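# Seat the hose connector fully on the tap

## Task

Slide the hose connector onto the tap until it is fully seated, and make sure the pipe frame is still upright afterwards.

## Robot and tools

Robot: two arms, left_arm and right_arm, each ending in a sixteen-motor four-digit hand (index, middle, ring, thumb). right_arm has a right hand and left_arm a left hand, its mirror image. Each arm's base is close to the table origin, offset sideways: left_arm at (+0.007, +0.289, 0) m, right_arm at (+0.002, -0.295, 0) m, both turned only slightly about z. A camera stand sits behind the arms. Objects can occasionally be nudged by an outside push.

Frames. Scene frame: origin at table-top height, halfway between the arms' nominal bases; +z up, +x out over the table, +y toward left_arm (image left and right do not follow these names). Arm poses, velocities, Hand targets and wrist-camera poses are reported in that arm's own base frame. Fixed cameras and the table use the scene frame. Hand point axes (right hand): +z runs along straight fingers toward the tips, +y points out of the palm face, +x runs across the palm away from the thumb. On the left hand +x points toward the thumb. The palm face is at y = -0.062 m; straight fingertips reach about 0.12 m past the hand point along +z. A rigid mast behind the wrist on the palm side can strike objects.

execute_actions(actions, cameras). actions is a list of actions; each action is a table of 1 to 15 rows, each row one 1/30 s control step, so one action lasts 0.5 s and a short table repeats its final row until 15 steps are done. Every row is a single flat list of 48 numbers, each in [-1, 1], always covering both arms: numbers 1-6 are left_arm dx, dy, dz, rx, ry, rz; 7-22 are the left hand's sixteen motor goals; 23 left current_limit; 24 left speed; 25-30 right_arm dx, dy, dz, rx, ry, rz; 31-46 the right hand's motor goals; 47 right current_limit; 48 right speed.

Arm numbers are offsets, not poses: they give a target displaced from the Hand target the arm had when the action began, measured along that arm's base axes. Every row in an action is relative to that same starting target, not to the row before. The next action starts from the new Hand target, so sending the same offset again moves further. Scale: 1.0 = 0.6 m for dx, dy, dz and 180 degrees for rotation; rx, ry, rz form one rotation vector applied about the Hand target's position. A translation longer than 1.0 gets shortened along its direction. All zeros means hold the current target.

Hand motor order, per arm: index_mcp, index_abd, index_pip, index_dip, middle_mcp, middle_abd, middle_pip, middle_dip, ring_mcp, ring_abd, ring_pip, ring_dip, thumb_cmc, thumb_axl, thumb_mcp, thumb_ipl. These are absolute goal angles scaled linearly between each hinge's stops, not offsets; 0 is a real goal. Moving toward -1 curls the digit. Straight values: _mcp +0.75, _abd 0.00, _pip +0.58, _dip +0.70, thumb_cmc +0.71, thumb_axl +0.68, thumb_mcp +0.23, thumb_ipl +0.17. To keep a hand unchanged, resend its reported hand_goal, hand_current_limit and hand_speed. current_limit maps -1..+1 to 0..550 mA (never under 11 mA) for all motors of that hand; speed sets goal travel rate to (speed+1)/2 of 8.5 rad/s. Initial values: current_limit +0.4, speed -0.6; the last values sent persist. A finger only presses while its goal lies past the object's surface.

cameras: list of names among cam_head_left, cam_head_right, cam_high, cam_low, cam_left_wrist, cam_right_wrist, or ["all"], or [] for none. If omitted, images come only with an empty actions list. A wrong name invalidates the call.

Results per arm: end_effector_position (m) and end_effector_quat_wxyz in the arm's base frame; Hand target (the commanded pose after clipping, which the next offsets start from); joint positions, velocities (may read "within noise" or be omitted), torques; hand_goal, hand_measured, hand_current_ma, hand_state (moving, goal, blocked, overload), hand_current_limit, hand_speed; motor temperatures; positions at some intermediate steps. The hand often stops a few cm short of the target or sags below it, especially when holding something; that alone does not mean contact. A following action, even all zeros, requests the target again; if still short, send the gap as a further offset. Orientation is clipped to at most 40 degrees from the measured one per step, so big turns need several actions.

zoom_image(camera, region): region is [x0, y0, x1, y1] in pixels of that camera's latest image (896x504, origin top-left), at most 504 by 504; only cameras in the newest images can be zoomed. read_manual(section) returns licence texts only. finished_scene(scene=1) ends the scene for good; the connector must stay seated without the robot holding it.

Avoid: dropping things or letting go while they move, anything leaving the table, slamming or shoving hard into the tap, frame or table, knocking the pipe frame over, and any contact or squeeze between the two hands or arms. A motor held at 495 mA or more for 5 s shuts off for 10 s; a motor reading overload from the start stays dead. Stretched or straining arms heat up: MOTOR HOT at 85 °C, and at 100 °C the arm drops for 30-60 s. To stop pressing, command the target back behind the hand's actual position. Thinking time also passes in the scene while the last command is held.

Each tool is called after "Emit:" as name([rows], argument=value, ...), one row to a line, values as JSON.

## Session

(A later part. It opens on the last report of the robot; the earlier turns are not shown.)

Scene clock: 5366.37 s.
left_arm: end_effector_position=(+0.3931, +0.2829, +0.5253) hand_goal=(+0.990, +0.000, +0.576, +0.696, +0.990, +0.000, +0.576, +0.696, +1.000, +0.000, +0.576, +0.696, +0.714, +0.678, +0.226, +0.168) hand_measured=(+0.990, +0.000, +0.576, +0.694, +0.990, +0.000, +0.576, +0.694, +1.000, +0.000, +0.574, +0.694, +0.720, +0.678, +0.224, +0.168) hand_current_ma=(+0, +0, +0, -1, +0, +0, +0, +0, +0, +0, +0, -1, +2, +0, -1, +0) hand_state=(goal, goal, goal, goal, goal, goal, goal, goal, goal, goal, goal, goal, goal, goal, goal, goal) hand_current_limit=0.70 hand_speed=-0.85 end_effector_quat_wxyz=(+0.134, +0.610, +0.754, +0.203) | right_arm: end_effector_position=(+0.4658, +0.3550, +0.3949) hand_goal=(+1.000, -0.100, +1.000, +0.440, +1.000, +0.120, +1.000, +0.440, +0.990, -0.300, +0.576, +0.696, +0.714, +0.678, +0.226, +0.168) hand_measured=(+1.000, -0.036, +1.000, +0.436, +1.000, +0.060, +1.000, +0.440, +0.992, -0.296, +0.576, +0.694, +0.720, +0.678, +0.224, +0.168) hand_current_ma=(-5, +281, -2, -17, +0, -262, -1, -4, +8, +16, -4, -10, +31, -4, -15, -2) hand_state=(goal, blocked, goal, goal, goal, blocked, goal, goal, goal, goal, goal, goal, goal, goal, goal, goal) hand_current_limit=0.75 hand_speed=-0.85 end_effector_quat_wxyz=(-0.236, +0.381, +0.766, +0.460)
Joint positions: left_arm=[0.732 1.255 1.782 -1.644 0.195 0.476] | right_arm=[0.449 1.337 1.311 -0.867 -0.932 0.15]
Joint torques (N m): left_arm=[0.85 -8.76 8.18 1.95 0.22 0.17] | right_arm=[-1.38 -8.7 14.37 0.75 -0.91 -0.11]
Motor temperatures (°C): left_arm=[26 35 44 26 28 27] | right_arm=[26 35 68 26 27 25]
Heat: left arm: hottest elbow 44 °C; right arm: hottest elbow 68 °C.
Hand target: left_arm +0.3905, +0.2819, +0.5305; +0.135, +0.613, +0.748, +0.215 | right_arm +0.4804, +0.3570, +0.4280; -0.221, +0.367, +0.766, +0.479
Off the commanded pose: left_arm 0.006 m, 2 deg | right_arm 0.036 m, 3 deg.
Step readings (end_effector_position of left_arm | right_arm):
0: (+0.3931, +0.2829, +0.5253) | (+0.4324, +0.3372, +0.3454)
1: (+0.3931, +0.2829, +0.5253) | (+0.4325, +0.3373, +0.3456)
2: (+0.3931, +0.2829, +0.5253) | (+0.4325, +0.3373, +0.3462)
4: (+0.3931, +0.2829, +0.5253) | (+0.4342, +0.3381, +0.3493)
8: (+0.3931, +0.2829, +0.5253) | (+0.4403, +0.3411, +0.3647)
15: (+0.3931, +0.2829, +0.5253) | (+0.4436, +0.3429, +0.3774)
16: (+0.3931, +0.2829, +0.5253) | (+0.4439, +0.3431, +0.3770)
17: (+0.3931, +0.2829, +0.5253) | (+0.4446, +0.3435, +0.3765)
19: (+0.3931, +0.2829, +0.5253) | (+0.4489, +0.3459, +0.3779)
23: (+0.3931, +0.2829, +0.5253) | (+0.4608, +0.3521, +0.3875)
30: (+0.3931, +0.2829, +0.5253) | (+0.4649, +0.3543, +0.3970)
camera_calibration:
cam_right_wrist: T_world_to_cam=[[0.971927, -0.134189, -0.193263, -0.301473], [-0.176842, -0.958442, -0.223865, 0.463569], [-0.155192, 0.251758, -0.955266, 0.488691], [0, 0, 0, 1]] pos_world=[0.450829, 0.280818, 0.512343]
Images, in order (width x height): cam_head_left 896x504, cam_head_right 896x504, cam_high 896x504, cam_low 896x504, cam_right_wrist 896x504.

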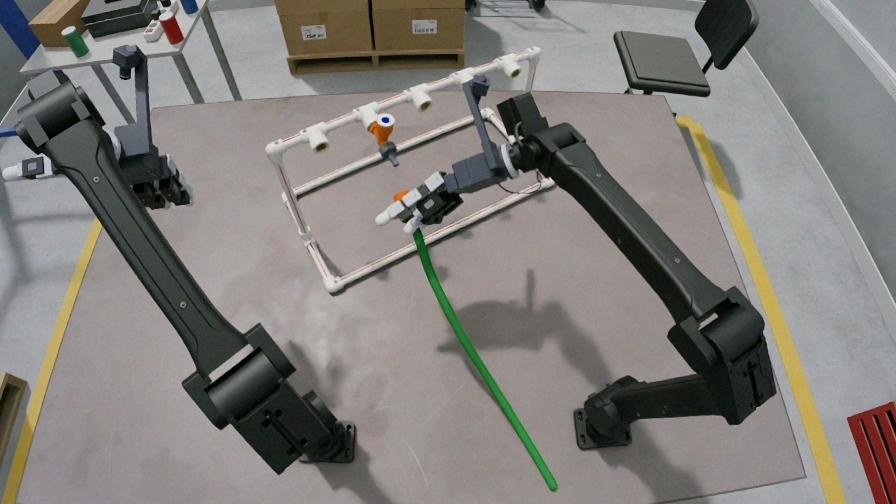

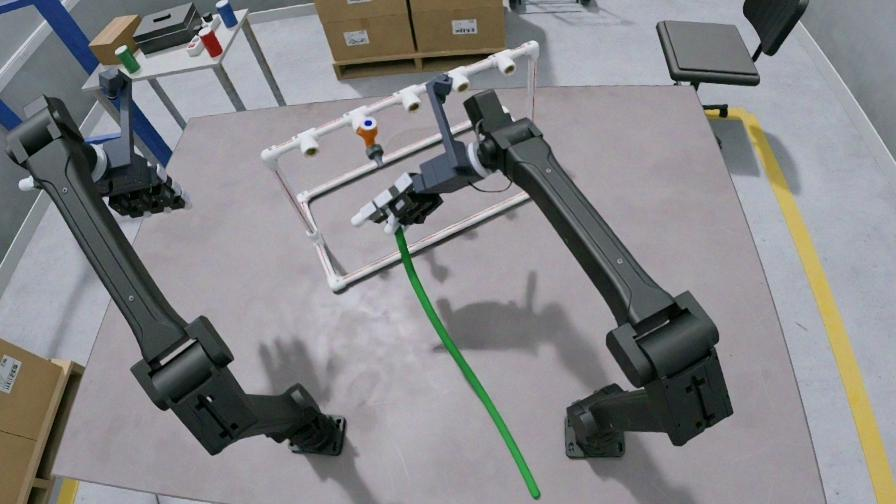

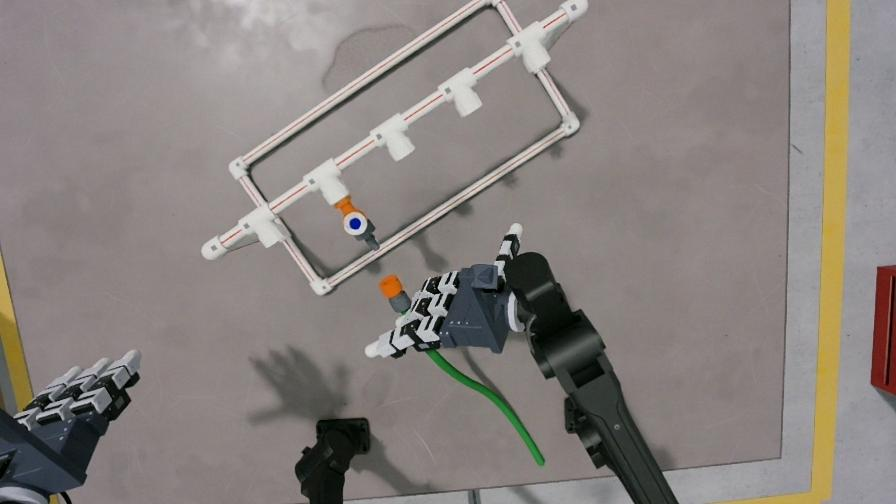

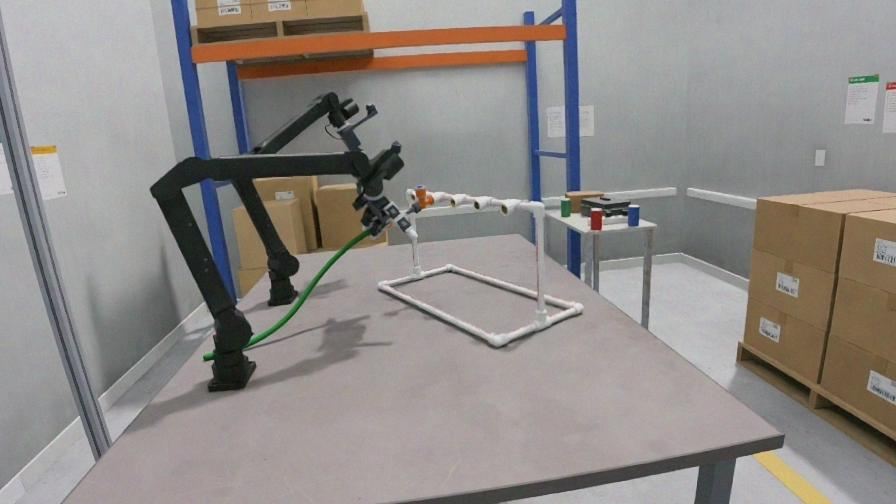

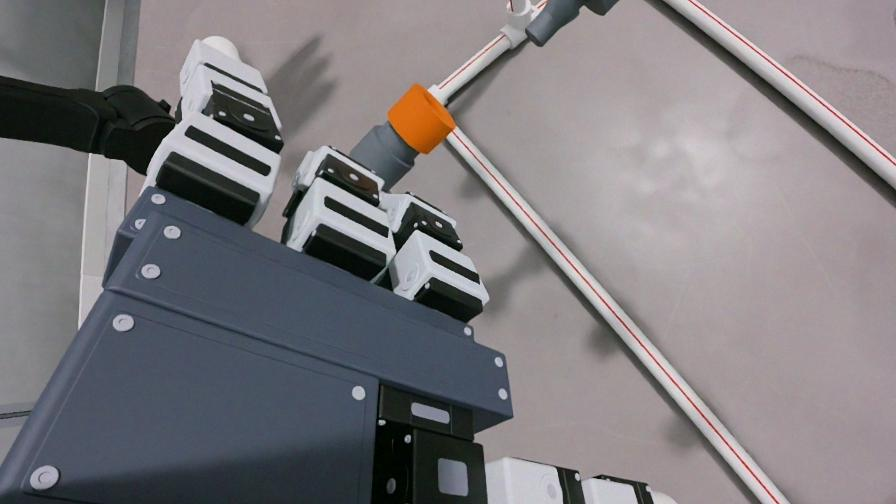

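Emit:
execute_actions([
  [[0,0,0,0,0,0,0.99,0,0.576,0.696,0.99,0,0.576,0.696,1.0,0,0.576,0.696,0.714,0.678,0.226,0.168,0.7,-0.85,0.03,0.0025,0.0,0,0,0.0167,1.0,-0.1,1.0,0.44,1.0,0.12,1.0,0.44,0.99,-0.3,0.576,0.696,0.714,0.678,0.226,0.168,0.75,-0.85]],
  [[0,0,0,0,0,0,0.99,0,0.576,0.696,0.99,0,0.576,0.696,1.0,0,0.576,0.696,0.714,0.678,0.226,0.168,0.7,-0.85,0.03,0.0025,0.0,0,0,0.0167,1.0,-0.1,1.0,0.44,1.0,0.12,1.0,0.44,0.99,-0.3,0.576,0.696,0.714,0.678,0.226,0.168,0.75,-0.85]],
], cameras=["cam_high","cam_low","cam_right_wrist","cam_head_left","cam_head_right"])

Emit:
zoom_image(camera="cam_high", region=[350, 210, 420, 320])

Emit:
zoom_image(camera="cam_right_wrist", region=[330, 0, 570, 200])

Emit:
zoom_image(camera="cam_head_left", region=[350, 110, 440, 220])

Emit:
zoom_image(camera="cam_head_right", region=[340, 110, 430, 220])

Scene clock: 5439.83 s.
left_arm: end_effector_position=(+0.3931, +0.2829, +0.5253) hand_goal=(+0.990, +0.000, +0.576, +0.696, +0.990, +0.000, +0.576, +0.696, +1.000, +0.000, +0.576, +0.696, +0.714, +0.678, +0.226, +0.168) hand_measured=(+0.990, +0.000, +0.576, +0.694, +0.990, +0.000, +0.576, +0.694, +1.000, +0.000, +0.574, +0.694, +0.720, +0.678, +0.224, +0.168) hand_current_ma=(+0, +0, +0, -1, +0, +0, +0, +0, +0, +0, +0, -1, +2, +0, -1, +0) hand_state=(goal, goal, goal, goal, goal, goal, goal, goal, goal, goal, goal, goal, goal, goal, goal, goal) hand_current_limit=0.70 hand_speed=-0.85 end_effector_quat_wxyz=(+0.134, +0.610, +0.754, +0.203) | right_arm: end_effector_position=(+0.5034, +0.3580, +0.3984) hand_goal=(+1.000, -0.100, +1.000, +0.440, +1.000, +0.120, +1.000, +0.440, +0.990, -0.300, +0.576, +0.696, +0.714, +0.678, +0.226, +0.168) hand_measured=(+1.000, -0.036, +1.000, +0.438, +1.000, +0.060, +1.000, +0.440, +0.992, -0.296, +0.576, +0.694, +0.720, +0.678, +0.224, +0.168) hand_current_ma=(-1, +281, -3, -6, -1, -262, -1, +0, +8, +16, -4, -10, +31, -4, -15, -2) hand_state=(goal, blocked, goal, goal, goal, blocked, goal, goal, goal, goal, goal, goal, goal, goal, goal, goal) hand_current_limit=0.75 hand_speed=-0.85 end_effector_quat_wxyz=(-0.261, +0.341, +0.783, +0.450)
Joint positions: left_arm=[0.732 1.255 1.782 -1.644 0.195 0.476] | right_arm=[0.39 1.494 1.498 -1.09 -1.026 -0.082]
Joint torques (N m): left_arm=[1.32 -8.88 8.24 2 0.2 0.19] | right_arm=[-1.2 -10.81 13.86 0.39 -1.08 -0.12]
Motor temperatures (°C): left_arm=[26 35 44 26 28 27] | right_arm=[26 35 66 26 28 25]
Heat: left arm: hottest elbow 44 °C; right arm: hottest elbow 66 °C.
Hand target: left_arm +0.3905, +0.2819, +0.5305; +0.135, +0.613, +0.748, +0.215 | right_arm +0.5163, +0.3600, +0.4279; -0.246, +0.327, +0.784, +0.466
Off the commanded pose: left_arm 0.006 m, 2 deg | right_arm 0.032 m, 3 deg.
Step readings (end_effector_position of left_arm | right_arm):
0: (+0.3931, +0.2829, +0.5253) | (+0.4658, +0.3550, +0.3949)
1: (+0.3931, +0.2829, +0.5253) | (+0.4659, +0.3550, +0.3950)
2: (+0.3931, +0.2829, +0.5253) | (+0.4657, +0.3551, +0.3956)
4: (+0.3931, +0.2829, +0.5253) | (+0.4673, +0.3567, +0.3976)
8: (+0.3931, +0.2829, +0.5253) | (+0.4800, +0.3562, +0.3987)
15: (+0.3931, +0.2829, +0.5253) | (+0.4869, +0.3545, +0.3915)
16: (+0.3931, +0.2829, +0.5253) | (+0.4866, +0.3548, +0.3918)
17: (+0.3931, +0.2829, +0.5253) | (+0.4860, +0.3553, +0.3929)
19: (+0.3931, +0.2829, +0.5253) | (+0.4882, +0.3559, +0.3968)
23: (+0.3931, +0.2829, +0.5253) | (+0.4971, +0.3590, +0.4018)
30: (+0.3931, +0.2829, +0.5253) | (+0.5041, +0.3576, +0.3954)
camera_calibration:
cam_right_wrist: T_world_to_cam=[[0.980131, -0.0343295, -0.195357, -0.375956], [-0.0798456, -0.969871, -0.230163, 0.431729], [-0.18157, 0.241188, -0.953342, 0.513368], [0, 0, 0, 1]] pos_world=[0.496171, 0.281997, 0.515337]
Images, in order (width x height): cam_head_left 896x504, cam_head_right 896x504, cam_high 896x504, cam_low 896x504, cam_right_wrist 896x504.

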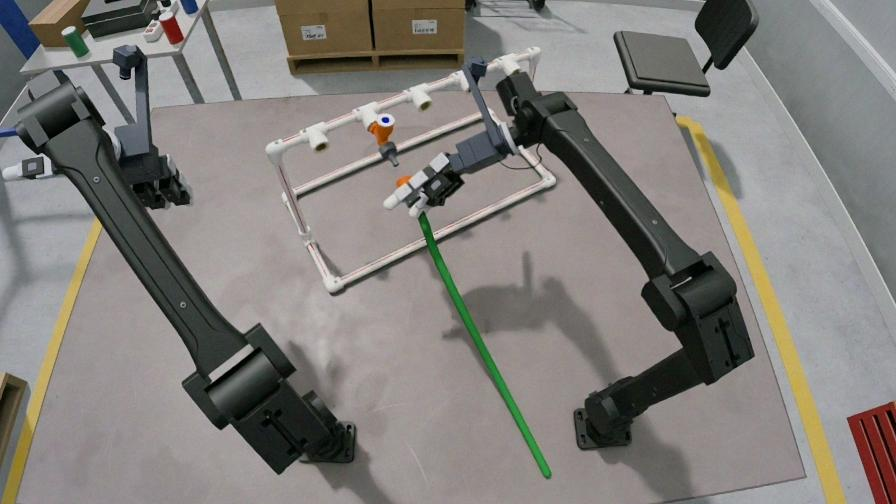

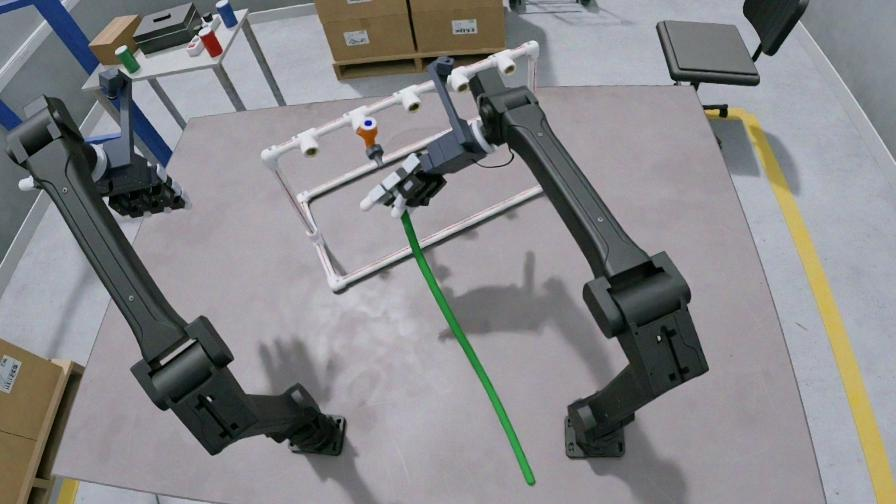

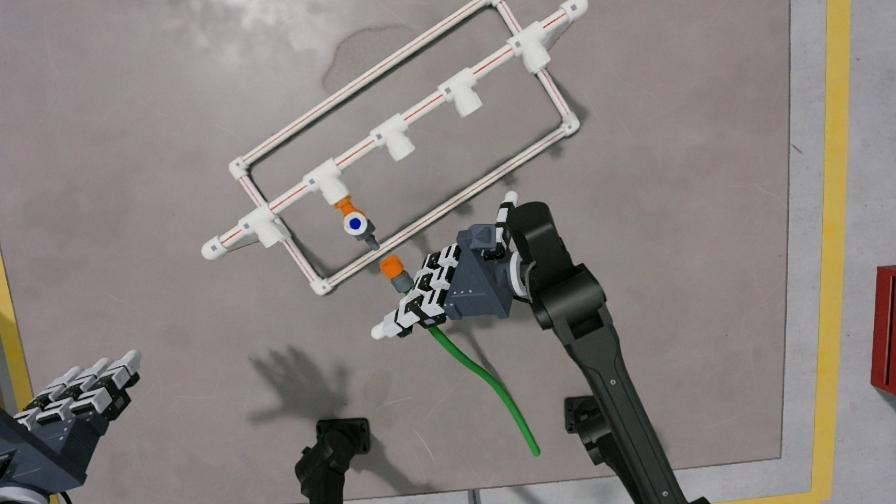

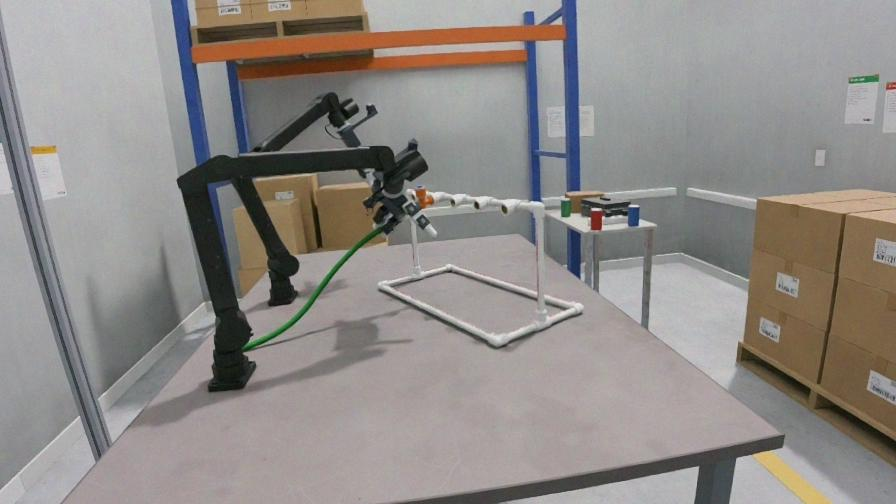

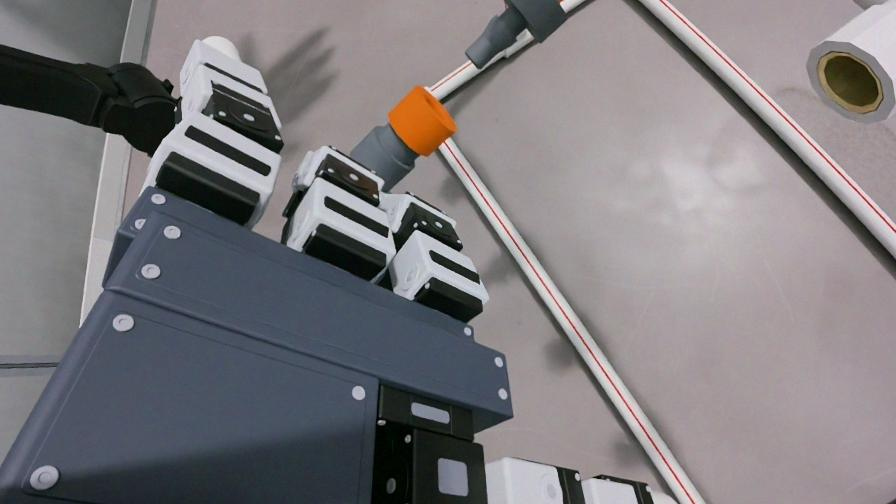

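Scaled by 4.582.

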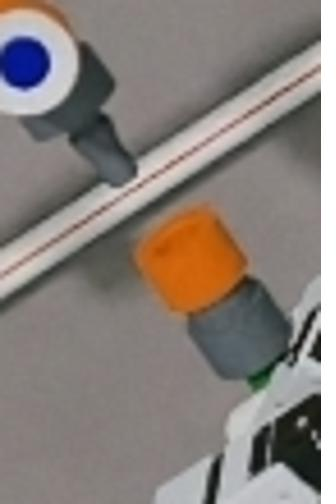

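Scaled by 2.100.

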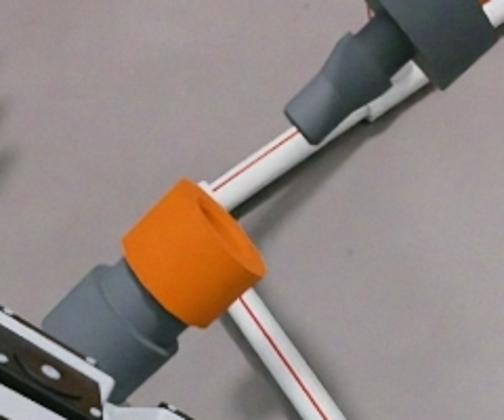

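Scaled by 4.582.

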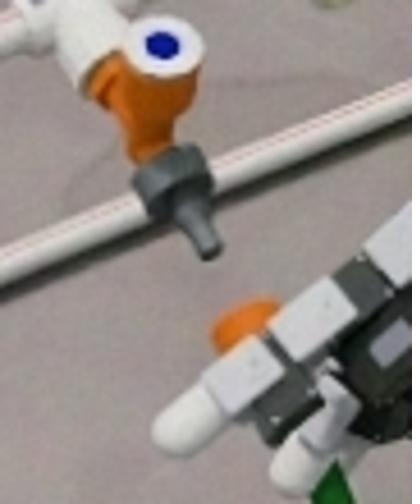

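Scaled by 4.582.

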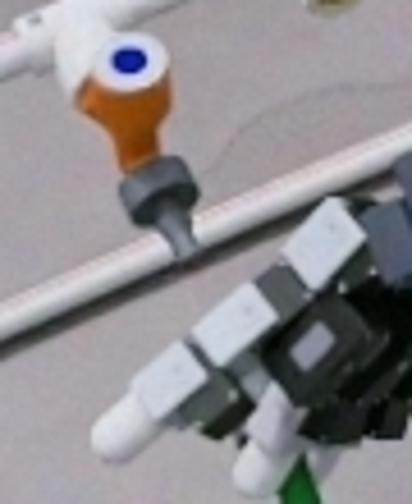

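Emit:
execute_actions([
  [[0,0,0,0,0,0,0.99,0,0.576,0.696,0.99,0,0.576,0.696,1.0,0,0.576,0.696,0.714,0.678,0.226,0.168,0.7,-0.85,0.0257,0.0228,0.017,0,0,0,1.0,-0.1,1.0,0.44,1.0,0.12,1.0,0.44,0.99,-0.3,0.576,0.696,0.714,0.678,0.226,0.168,0.75,-0.85]],
], cameras=["cam_high","cam_right_wrist","cam_head_left"])

Emit:
zoom_image(camera="cam_high", region=[350, 210, 420, 320])

Emit:
zoom_image(camera="cam_right_wrist", region=[350, 20, 530, 170])

Emit:
zoom_image(camera="cam_head_left", region=[350, 110, 440, 220])

Scene clock: 5484.43 s.
left_arm: end_effector_position=(+0.3931, +0.2829, +0.5253) hand_goal=(+0.990, +0.000, +0.576, +0.696, +0.990, +0.000, +0.576, +0.696, +1.000, +0.000, +0.576, +0.696, +0.714, +0.678, +0.226, +0.168) hand_measured=(+0.990, +0.000, +0.576, +0.694, +0.990, +0.000, +0.576, +0.694, +1.000, +0.000, +0.574, +0.694, +0.720, +0.678, +0.224, +0.168) hand_current_ma=(+0, +0, +0, -1, +0, +0, +0, +0, +0, +0, +0, -1, +2, +0, -1, +0) hand_state=(goal, goal, goal, goal, goal, goal, goal, goal, goal, goal, goal, goal, goal, goal, goal, goal) hand_current_limit=0.70 hand_speed=-0.85 end_effector_quat_wxyz=(+0.134, +0.610, +0.754, +0.203) | right_arm: end_effector_position=(+0.5226, +0.3656, +0.4120) hand_goal=(+1.000, -0.100, +1.000, +0.440, +1.000, +0.120, +1.000, +0.440, +0.990, -0.300, +0.576, +0.696, +0.714, +0.678, +0.226, +0.168) hand_measured=(+1.000, -0.036, +1.000, +0.438, +1.000, +0.060, +1.000, +0.440, +0.992, -0.296, +0.576, +0.694, +0.720, +0.678, +0.224, +0.168) hand_current_ma=(-1, +281, -1, -6, -1, -262, -1, +0, +8, +16, -4, -10, +31, -4, -15, -2) hand_state=(goal, blocked, goal, goal, goal, blocked, goal, goal, goal, goal, goal, goal, goal, goal, goal, goal) hand_current_limit=0.75 hand_speed=-0.85 end_effector_quat_wxyz=(-0.255, +0.337, +0.783, +0.456)
Joint positions: left_arm=[0.732 1.255 1.782 -1.644 0.195 0.476] | right_arm=[0.39 1.542 1.58 -1.103 -1.024 -0.079]
Joint torques (N m): left_arm=[0.97 -9.05 8.25 2.02 0.24 0.2] | right_arm=[-0.21 -11.22 14.13 0.43 -0.91 0.08]
Motor temperatures (°C): left_arm=[26 34 44 26 28 27] | right_arm=[26 35 75 26 28 25]
Heat: left arm: hottest elbow 44 °C; right arm: hottest elbow 75 °C.
Hand target: left_arm +0.3905, +0.2819, +0.5305; +0.135, +0.613, +0.748, +0.215 | right_arm +0.5317, +0.3737, +0.4382; -0.246, +0.327, +0.784, +0.466
Off the commanded pose: left_arm 0.006 m, 2 deg | right_arm 0.029 m, 2 deg.
Step readings (end_effector_position of left_arm | right_arm):
0: (+0.3931, +0.2829, +0.5253) | (+0.5034, +0.3580, +0.3985)
1: (+0.3931, +0.2829, +0.5253) | (+0.5034, +0.3581, +0.3987)
2: (+0.3931, +0.2829, +0.5253) | (+0.5040, +0.3583, +0.3990)
4: (+0.3931, +0.2829, +0.5253) | (+0.5073, +0.3596, +0.4022)
8: (+0.3931, +0.2829, +0.5253) | (+0.5174, +0.3636, +0.4110)
15: (+0.3931, +0.2829, +0.5253) | (+0.5221, +0.3654, +0.4126)
camera_calibration:
cam_right_wrist: T_world_to_cam=[[0.983216, -0.0352532, -0.179005, -0.399893], [-0.0779566, -0.968254, -0.237503, 0.445095], [-0.164949, 0.247472, -0.954751, 0.517557], [0, 0, 0, 1]] pos_world=[0.51325, 0.288786, 0.528267]
Images, in order (width x height): cam_head_left 896x504, cam_high 896x504, cam_right_wrist 896x504.

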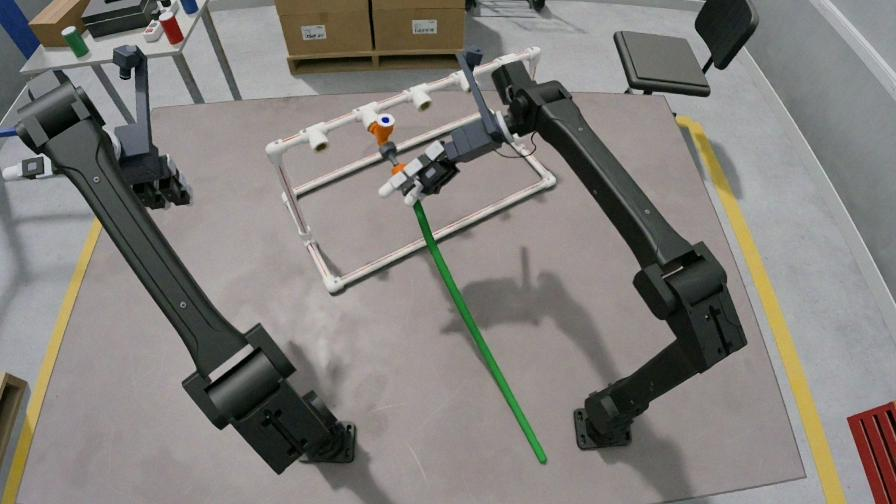

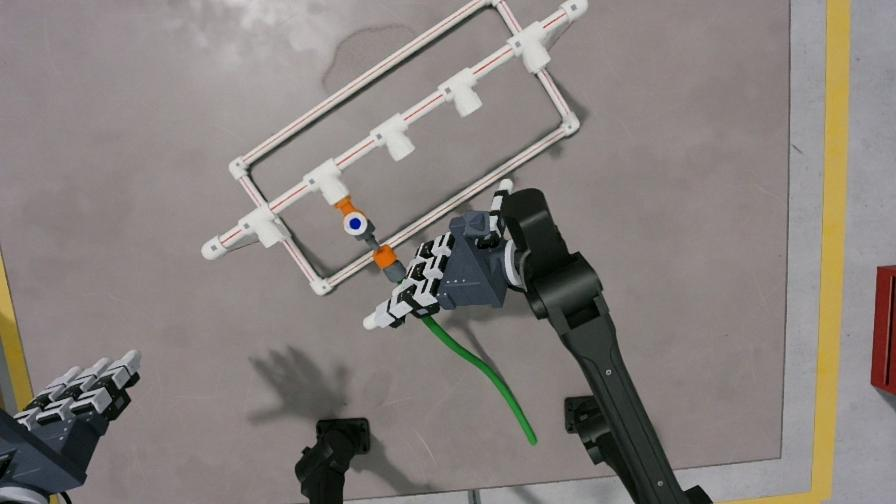

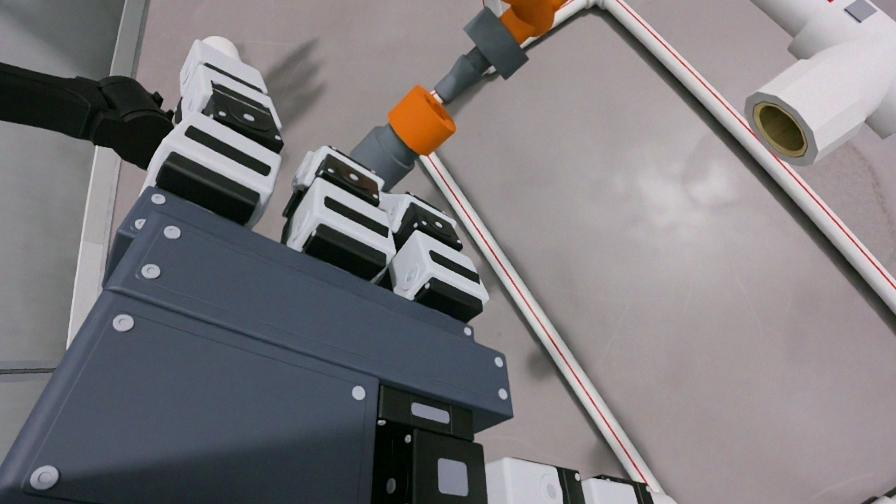

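Scaled by 4.582.

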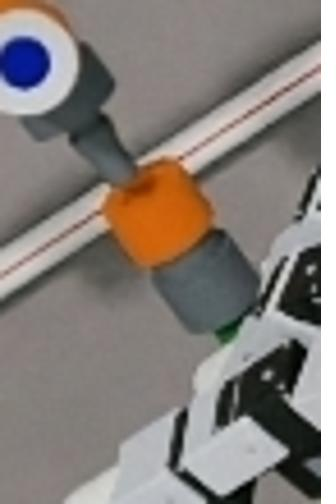

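Scaled by 2.800.

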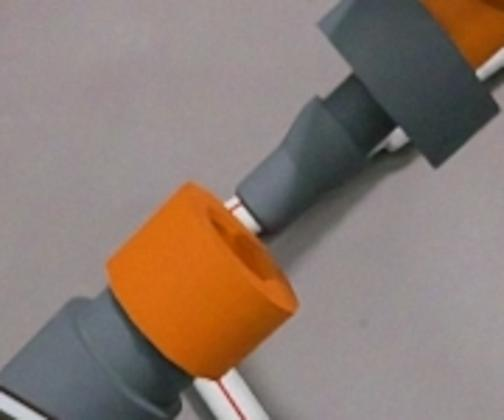

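Scaled by 4.582.

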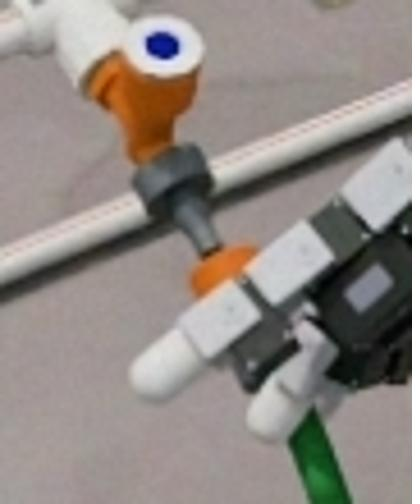

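Emit:
execute_actions([
  [[0,0,0,0,0,0,0.99,0,0.576,0.696,0.99,0,0.576,0.696,1.0,0,0.576,0.696,0.714,0.678,0.226,0.168,0.7,-0.85,0.0137,0.0148,0.0072,0,0,0,1.0,-0.1,1.0,0.44,1.0,0.12,1.0,0.44,0.99,-0.3,0.576,0.696,0.714,0.678,0.226,0.168,0.75,-0.85]],
], cameras=["cam_high","cam_right_wrist","cam_head_left"])

Emit:
zoom_image(camera="cam_high", region=[350, 210, 420, 320])

Emit:
zoom_image(camera="cam_right_wrist", region=[350, 20, 530, 170])

Emit:
zoom_image(camera="cam_head_left", region=[370, 130, 430, 200])

Scene clock: 5527.27 s.
left_arm: end_effector_position=(+0.3931, +0.2829, +0.5253) hand_goal=(+0.990, +0.000, +0.576, +0.696, +0.990, +0.000, +0.576, +0.696, +1.000, +0.000, +0.576, +0.696, +0.714, +0.678, +0.226, +0.168) hand_measured=(+0.990, +0.000, +0.576, +0.694, +0.990, +0.000, +0.576, +0.694, +1.000, +0.000, +0.574, +0.694, +0.720, +0.678, +0.224, +0.168) hand_current_ma=(+0, +0, +0, -1, +0, +0, +0, +0, +0, +0, +0, -1, +2, +0, -1, +0) hand_state=(goal, goal, goal, goal, goal, goal, goal, goal, goal, goal, goal, goal, goal, goal, goal, goal) hand_current_limit=0.70 hand_speed=-0.85 end_effector_quat_wxyz=(+0.134, +0.610, +0.754, +0.203) | right_arm: end_effector_position=(+0.5325, +0.3723, +0.4164) hand_goal=(+1.000, -0.100, +1.000, +0.440, +1.000, +0.120, +1.000, +0.440, +0.990, -0.300, +0.576, +0.696, +0.714, +0.678, +0.226, +0.168) hand_measured=(+1.000, -0.036, +1.000, +0.438, +1.000, +0.060, +1.000, +0.440, +0.992, -0.296, +0.576, +0.694, +0.720, +0.678, +0.224, +0.168) hand_current_ma=(-1, +281, -2, -6, +0, -262, -1, +1, +8, +16, -4, -10, +31, -4, -15, -2) hand_state=(goal, blocked, goal, goal, goal, blocked, goal, goal, goal, goal, goal, goal, goal, goal, goal, goal) hand_current_limit=0.75 hand_speed=-0.85 end_effector_quat_wxyz=(-0.254, +0.338, +0.783, +0.456)
Joint positions: left_arm=[0.732 1.255 1.782 -1.644 0.195 0.476] | right_arm=[0.396 1.57 1.624 -1.106 -1.019 -0.065]
Joint torques (N m): left_arm=[0.97 -8.76 8.28 1.89 0.22 0.2] | right_arm=[0.03 -11.63 14.05 0.53 -0.9 0.08]
Motor temperatures (°C): left_arm=[26 34 43 26 28 27] | right_arm=[26 36 70 26 28 25]
Heat: left arm: hottest elbow 43 °C; right arm: hottest elbow 70 °C.
Hand target: left_arm +0.3905, +0.2819, +0.5305; +0.135, +0.613, +0.748, +0.215 | right_arm +0.5400, +0.3825, +0.4425; -0.246, +0.327, +0.784, +0.466
Off the commanded pose: left_arm 0.006 m, 2 deg | right_arm 0.029 m, 2 deg.
Step readings (end_effector_position of left_arm | right_arm):
0: (+0.3931, +0.2829, +0.5253) | (+0.5226, +0.3656, +0.4121)
1: (+0.3931, +0.2829, +0.5253) | (+0.5227, +0.3656, +0.4123)
2: (+0.3931, +0.2829, +0.5253) | (+0.5232, +0.3656, +0.4122)
4: (+0.3931, +0.2829, +0.5253) | (+0.5254, +0.3667, +0.4134)
8: (+0.3931, +0.2829, +0.5253) | (+0.5302, +0.3701, +0.4162)
15: (+0.3931, +0.2829, +0.5253) | (+0.5324, +0.3723, +0.4159)
camera_calibration:
cam_right_wrist: T_world_to_cam=[[0.98318, -0.0385974, -0.178516, -0.407538], [-0.0810567, -0.968096, -0.237106, 0.454854], [-0.163669, 0.247588, -0.954941, 0.521154], [0, 0, 0, 1]] pos_world=[0.522849, 0.295581, 0.532768]
Images, in order (width x height): cam_head_left 896x504, cam_high 896x504, cam_right_wrist 896x504.

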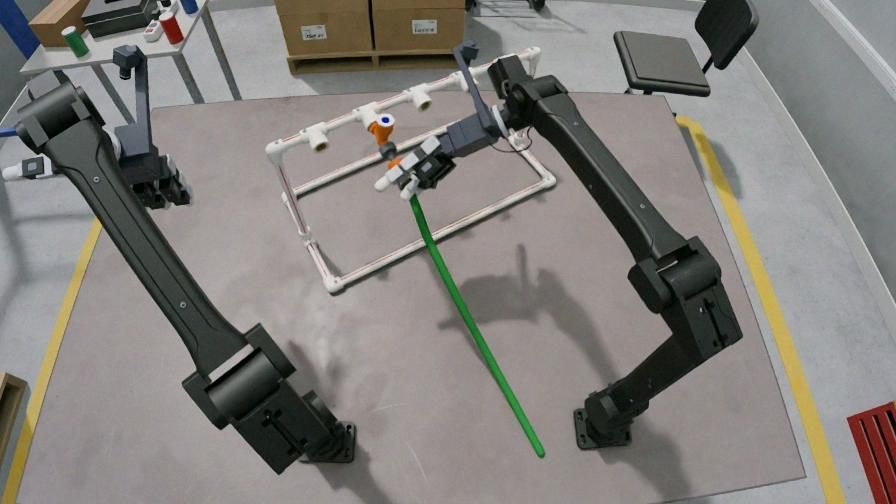

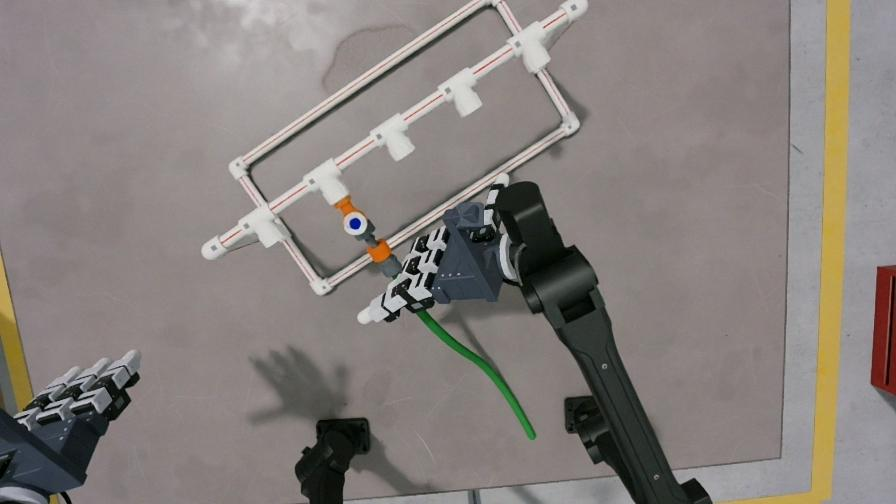

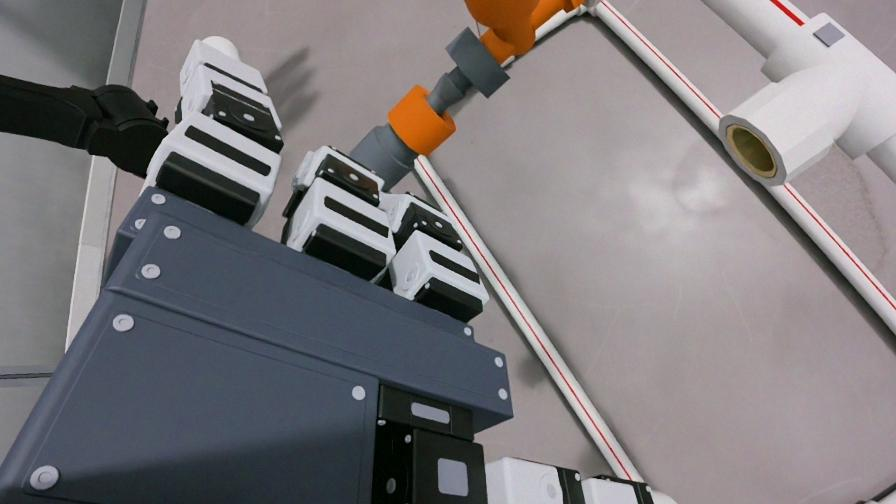

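Scaled by 4.582.

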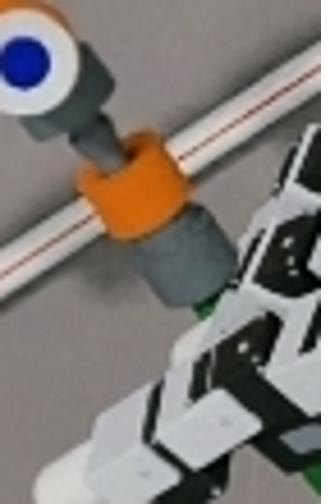

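Scaled by 2.800.

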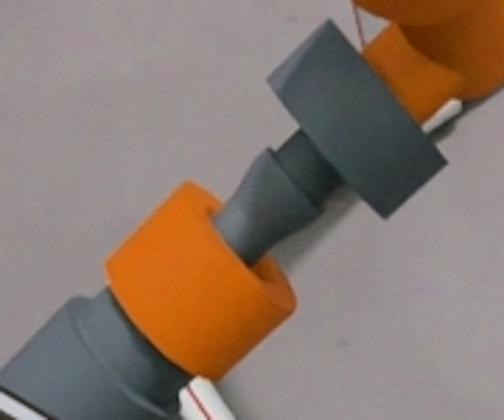

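Scaled by 7.200.

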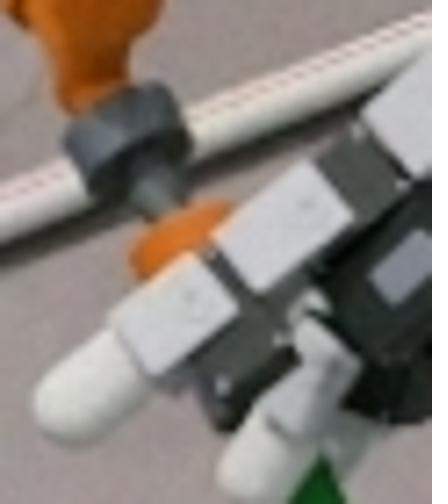

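Emit:
execute_actions([
  [[0,0,0,0,0,0,0.99,0,0.576,0.696,0.99,0,0.576,0.696,1.0,0,0.576,0.696,0.714,0.678,0.226,0.168,0.7,-0.85,0.0095,0.009,0.0043,0,0,0,1.0,-0.1,1.0,0.44,1.0,0.12,1.0,0.44,0.99,-0.3,0.576,0.696,0.714,0.678,0.226,0.168,0.75,-0.85]],
], cameras=["cam_high","cam_right_wrist","cam_head_left"])

Emit:
zoom_image(camera="cam_high", region=[350, 210, 420, 320])

Emit:
zoom_image(camera="cam_right_wrist", region=[350, 20, 530, 170])

Emit:
zoom_image(camera="cam_head_left", region=[370, 130, 430, 200])

Scene clock: 5566.77 s.
left_arm: end_effector_position=(+0.3931, +0.2829, +0.5253) hand_goal=(+0.990, +0.000, +0.576, +0.696, +0.990, +0.000, +0.576, +0.696, +1.000, +0.000, +0.576, +0.696, +0.714, +0.678, +0.226, +0.168) hand_measured=(+0.990, +0.000, +0.576, +0.694, +0.990, +0.000, +0.576, +0.694, +1.000, +0.000, +0.574, +0.694, +0.720, +0.678, +0.224, +0.168) hand_current_ma=(+0, +0, +0, -1, +0, +0, +0, +0, +0, +0, +0, -1, +2, +0, -1, +0) hand_state=(goal, goal, goal, goal, goal, goal, goal, goal, goal, goal, goal, goal, goal, goal, goal, goal) hand_current_limit=0.70 hand_speed=-0.85 end_effector_quat_wxyz=(+0.134, +0.610, +0.754, +0.203) | right_arm: end_effector_position=(+0.5385, +0.3775, +0.4189) hand_goal=(+1.000, -0.100, +1.000, +0.440, +1.000, +0.120, +1.000, +0.440, +0.990, -0.300, +0.576, +0.696, +0.714, +0.678, +0.226, +0.168) hand_measured=(+1.000, -0.036, +1.000, +0.438, +1.000, +0.060, +1.000, +0.440, +0.992, -0.296, +0.576, +0.694, +0.720, +0.678, +0.224, +0.168) hand_current_ma=(-1, +281, -2, -6, +0, -262, -1, +1, +8, +16, -4, -10, +31, -4, -15, -2) hand_state=(goal, blocked, goal, goal, goal, blocked, goal, goal, goal, goal, goal, goal, goal, goal, goal, goal) hand_current_limit=0.75 hand_speed=-0.85 end_effector_quat_wxyz=(-0.254, +0.339, +0.783, +0.456)
Joint positions: left_arm=[0.732 1.255 1.782 -1.644 0.195 0.476] | right_arm=[0.4 1.59 1.653 -1.109 -1.016 -0.057]
Joint torques (N m): left_arm=[0.91 -8.59 8.24 2.02 0.22 0.21] | right_arm=[0.09 -11.87 14.11 0.51 -0.89 0.08]
Motor temperatures (°C): left_arm=[26 34 43 26 28 27] | right_arm=[26 37 69 26 28 25]
Heat: left arm: hottest elbow 43 °C; right arm: hottest elbow 69 °C.
Hand target: left_arm +0.3905, +0.2819, +0.5305; +0.135, +0.613, +0.748, +0.215 | right_arm +0.5459, +0.3878, +0.4450; -0.246, +0.327, +0.784, +0.466
Off the commanded pose: left_arm 0.006 m, 2 deg | right_arm 0.029 m, 2 deg.
Step readings (end_effector_position of left_arm | right_arm):
0: (+0.3931, +0.2829, +0.5253) | (+0.5325, +0.3723, +0.4164)
1: (+0.3931, +0.2829, +0.5253) | (+0.5325, +0.3723, +0.4164)
2: (+0.3931, +0.2829, +0.5253) | (+0.5327, +0.3725, +0.4163)
4: (+0.3931, +0.2829, +0.5253) | (+0.5340, +0.3734, +0.4172)
8: (+0.3931, +0.2829, +0.5253) | (+0.5372, +0.3761, +0.4193)
15: (+0.3931, +0.2829, +0.5253) | (+0.5385, +0.3776, +0.4188)
camera_calibration:
cam_right_wrist: T_world_to_cam=[[0.983072, -0.039103, -0.178998, -0.41232], [-0.081554, -0.96823, -0.236387, 0.460982], [-0.164068, 0.246984, -0.955029, 0.52365], [0, 0, 0, 1]] pos_world=[0.528849, 0.300881, 0.535267]
Images, in order (width x height): cam_head_left 896x504, cam_high 896x504, cam_right_wrist 896x504.

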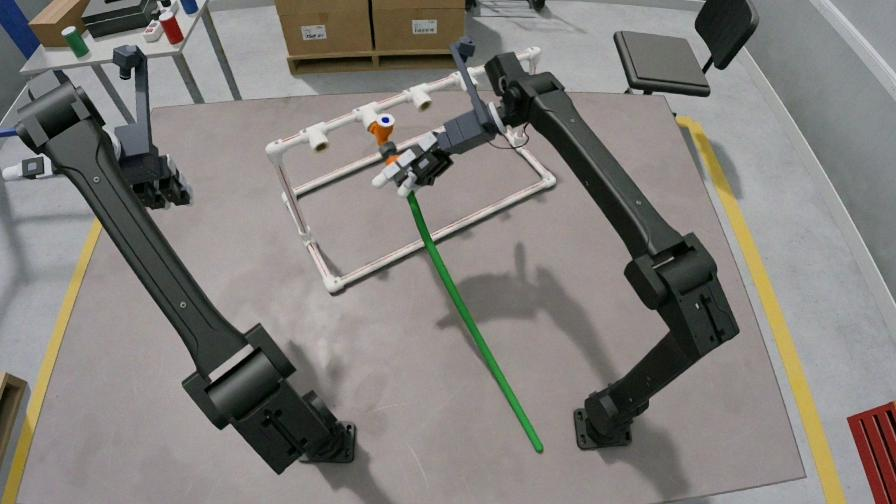

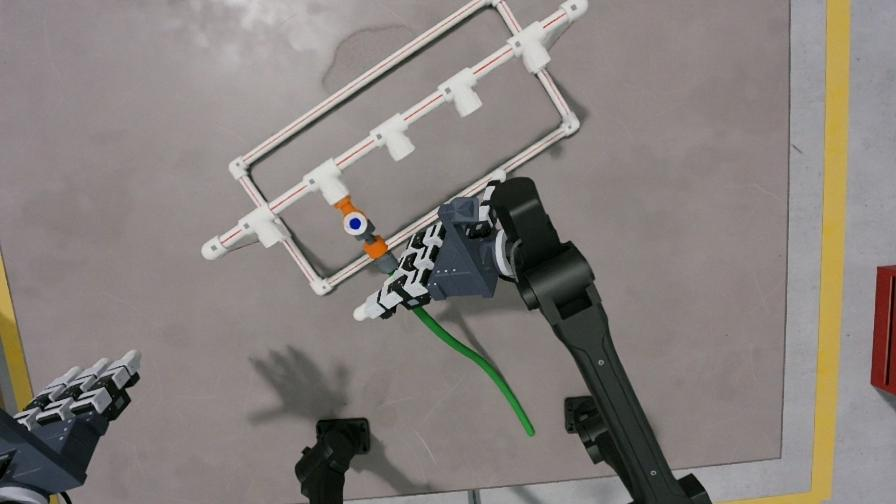

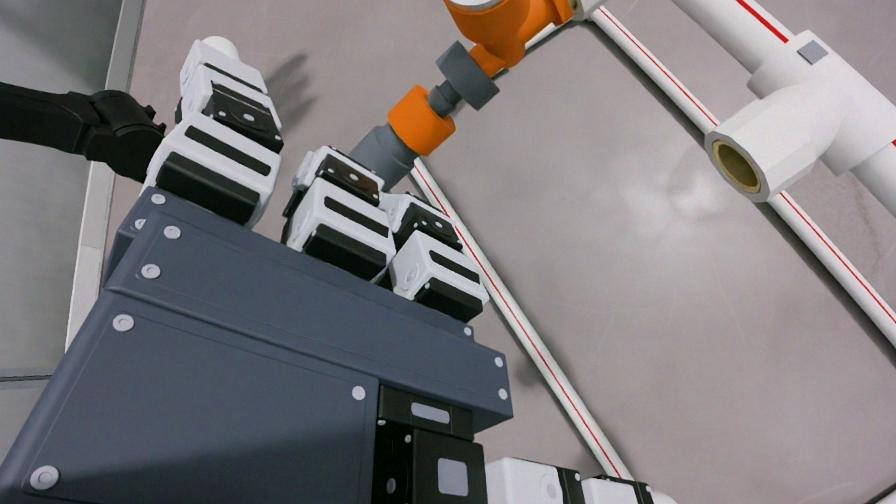

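Scaled by 4.582.

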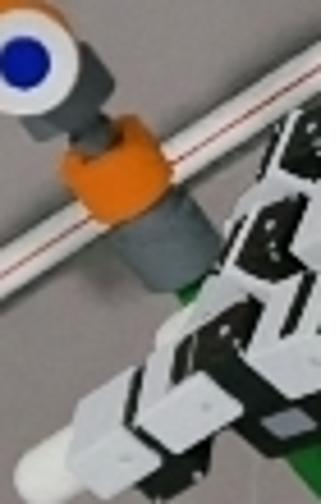

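Scaled by 2.800.

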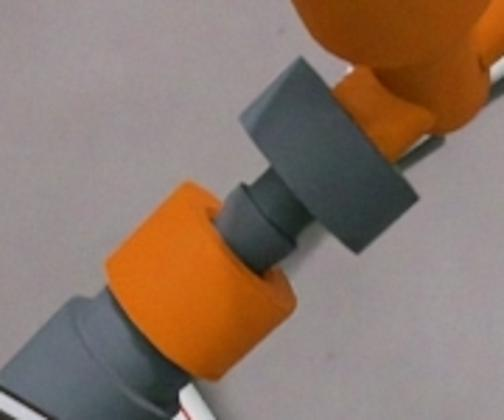

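Scaled by 7.200.

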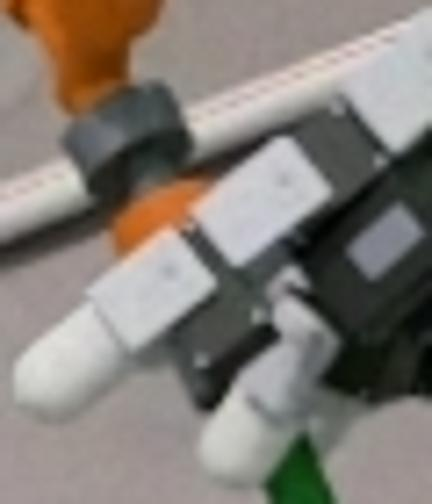

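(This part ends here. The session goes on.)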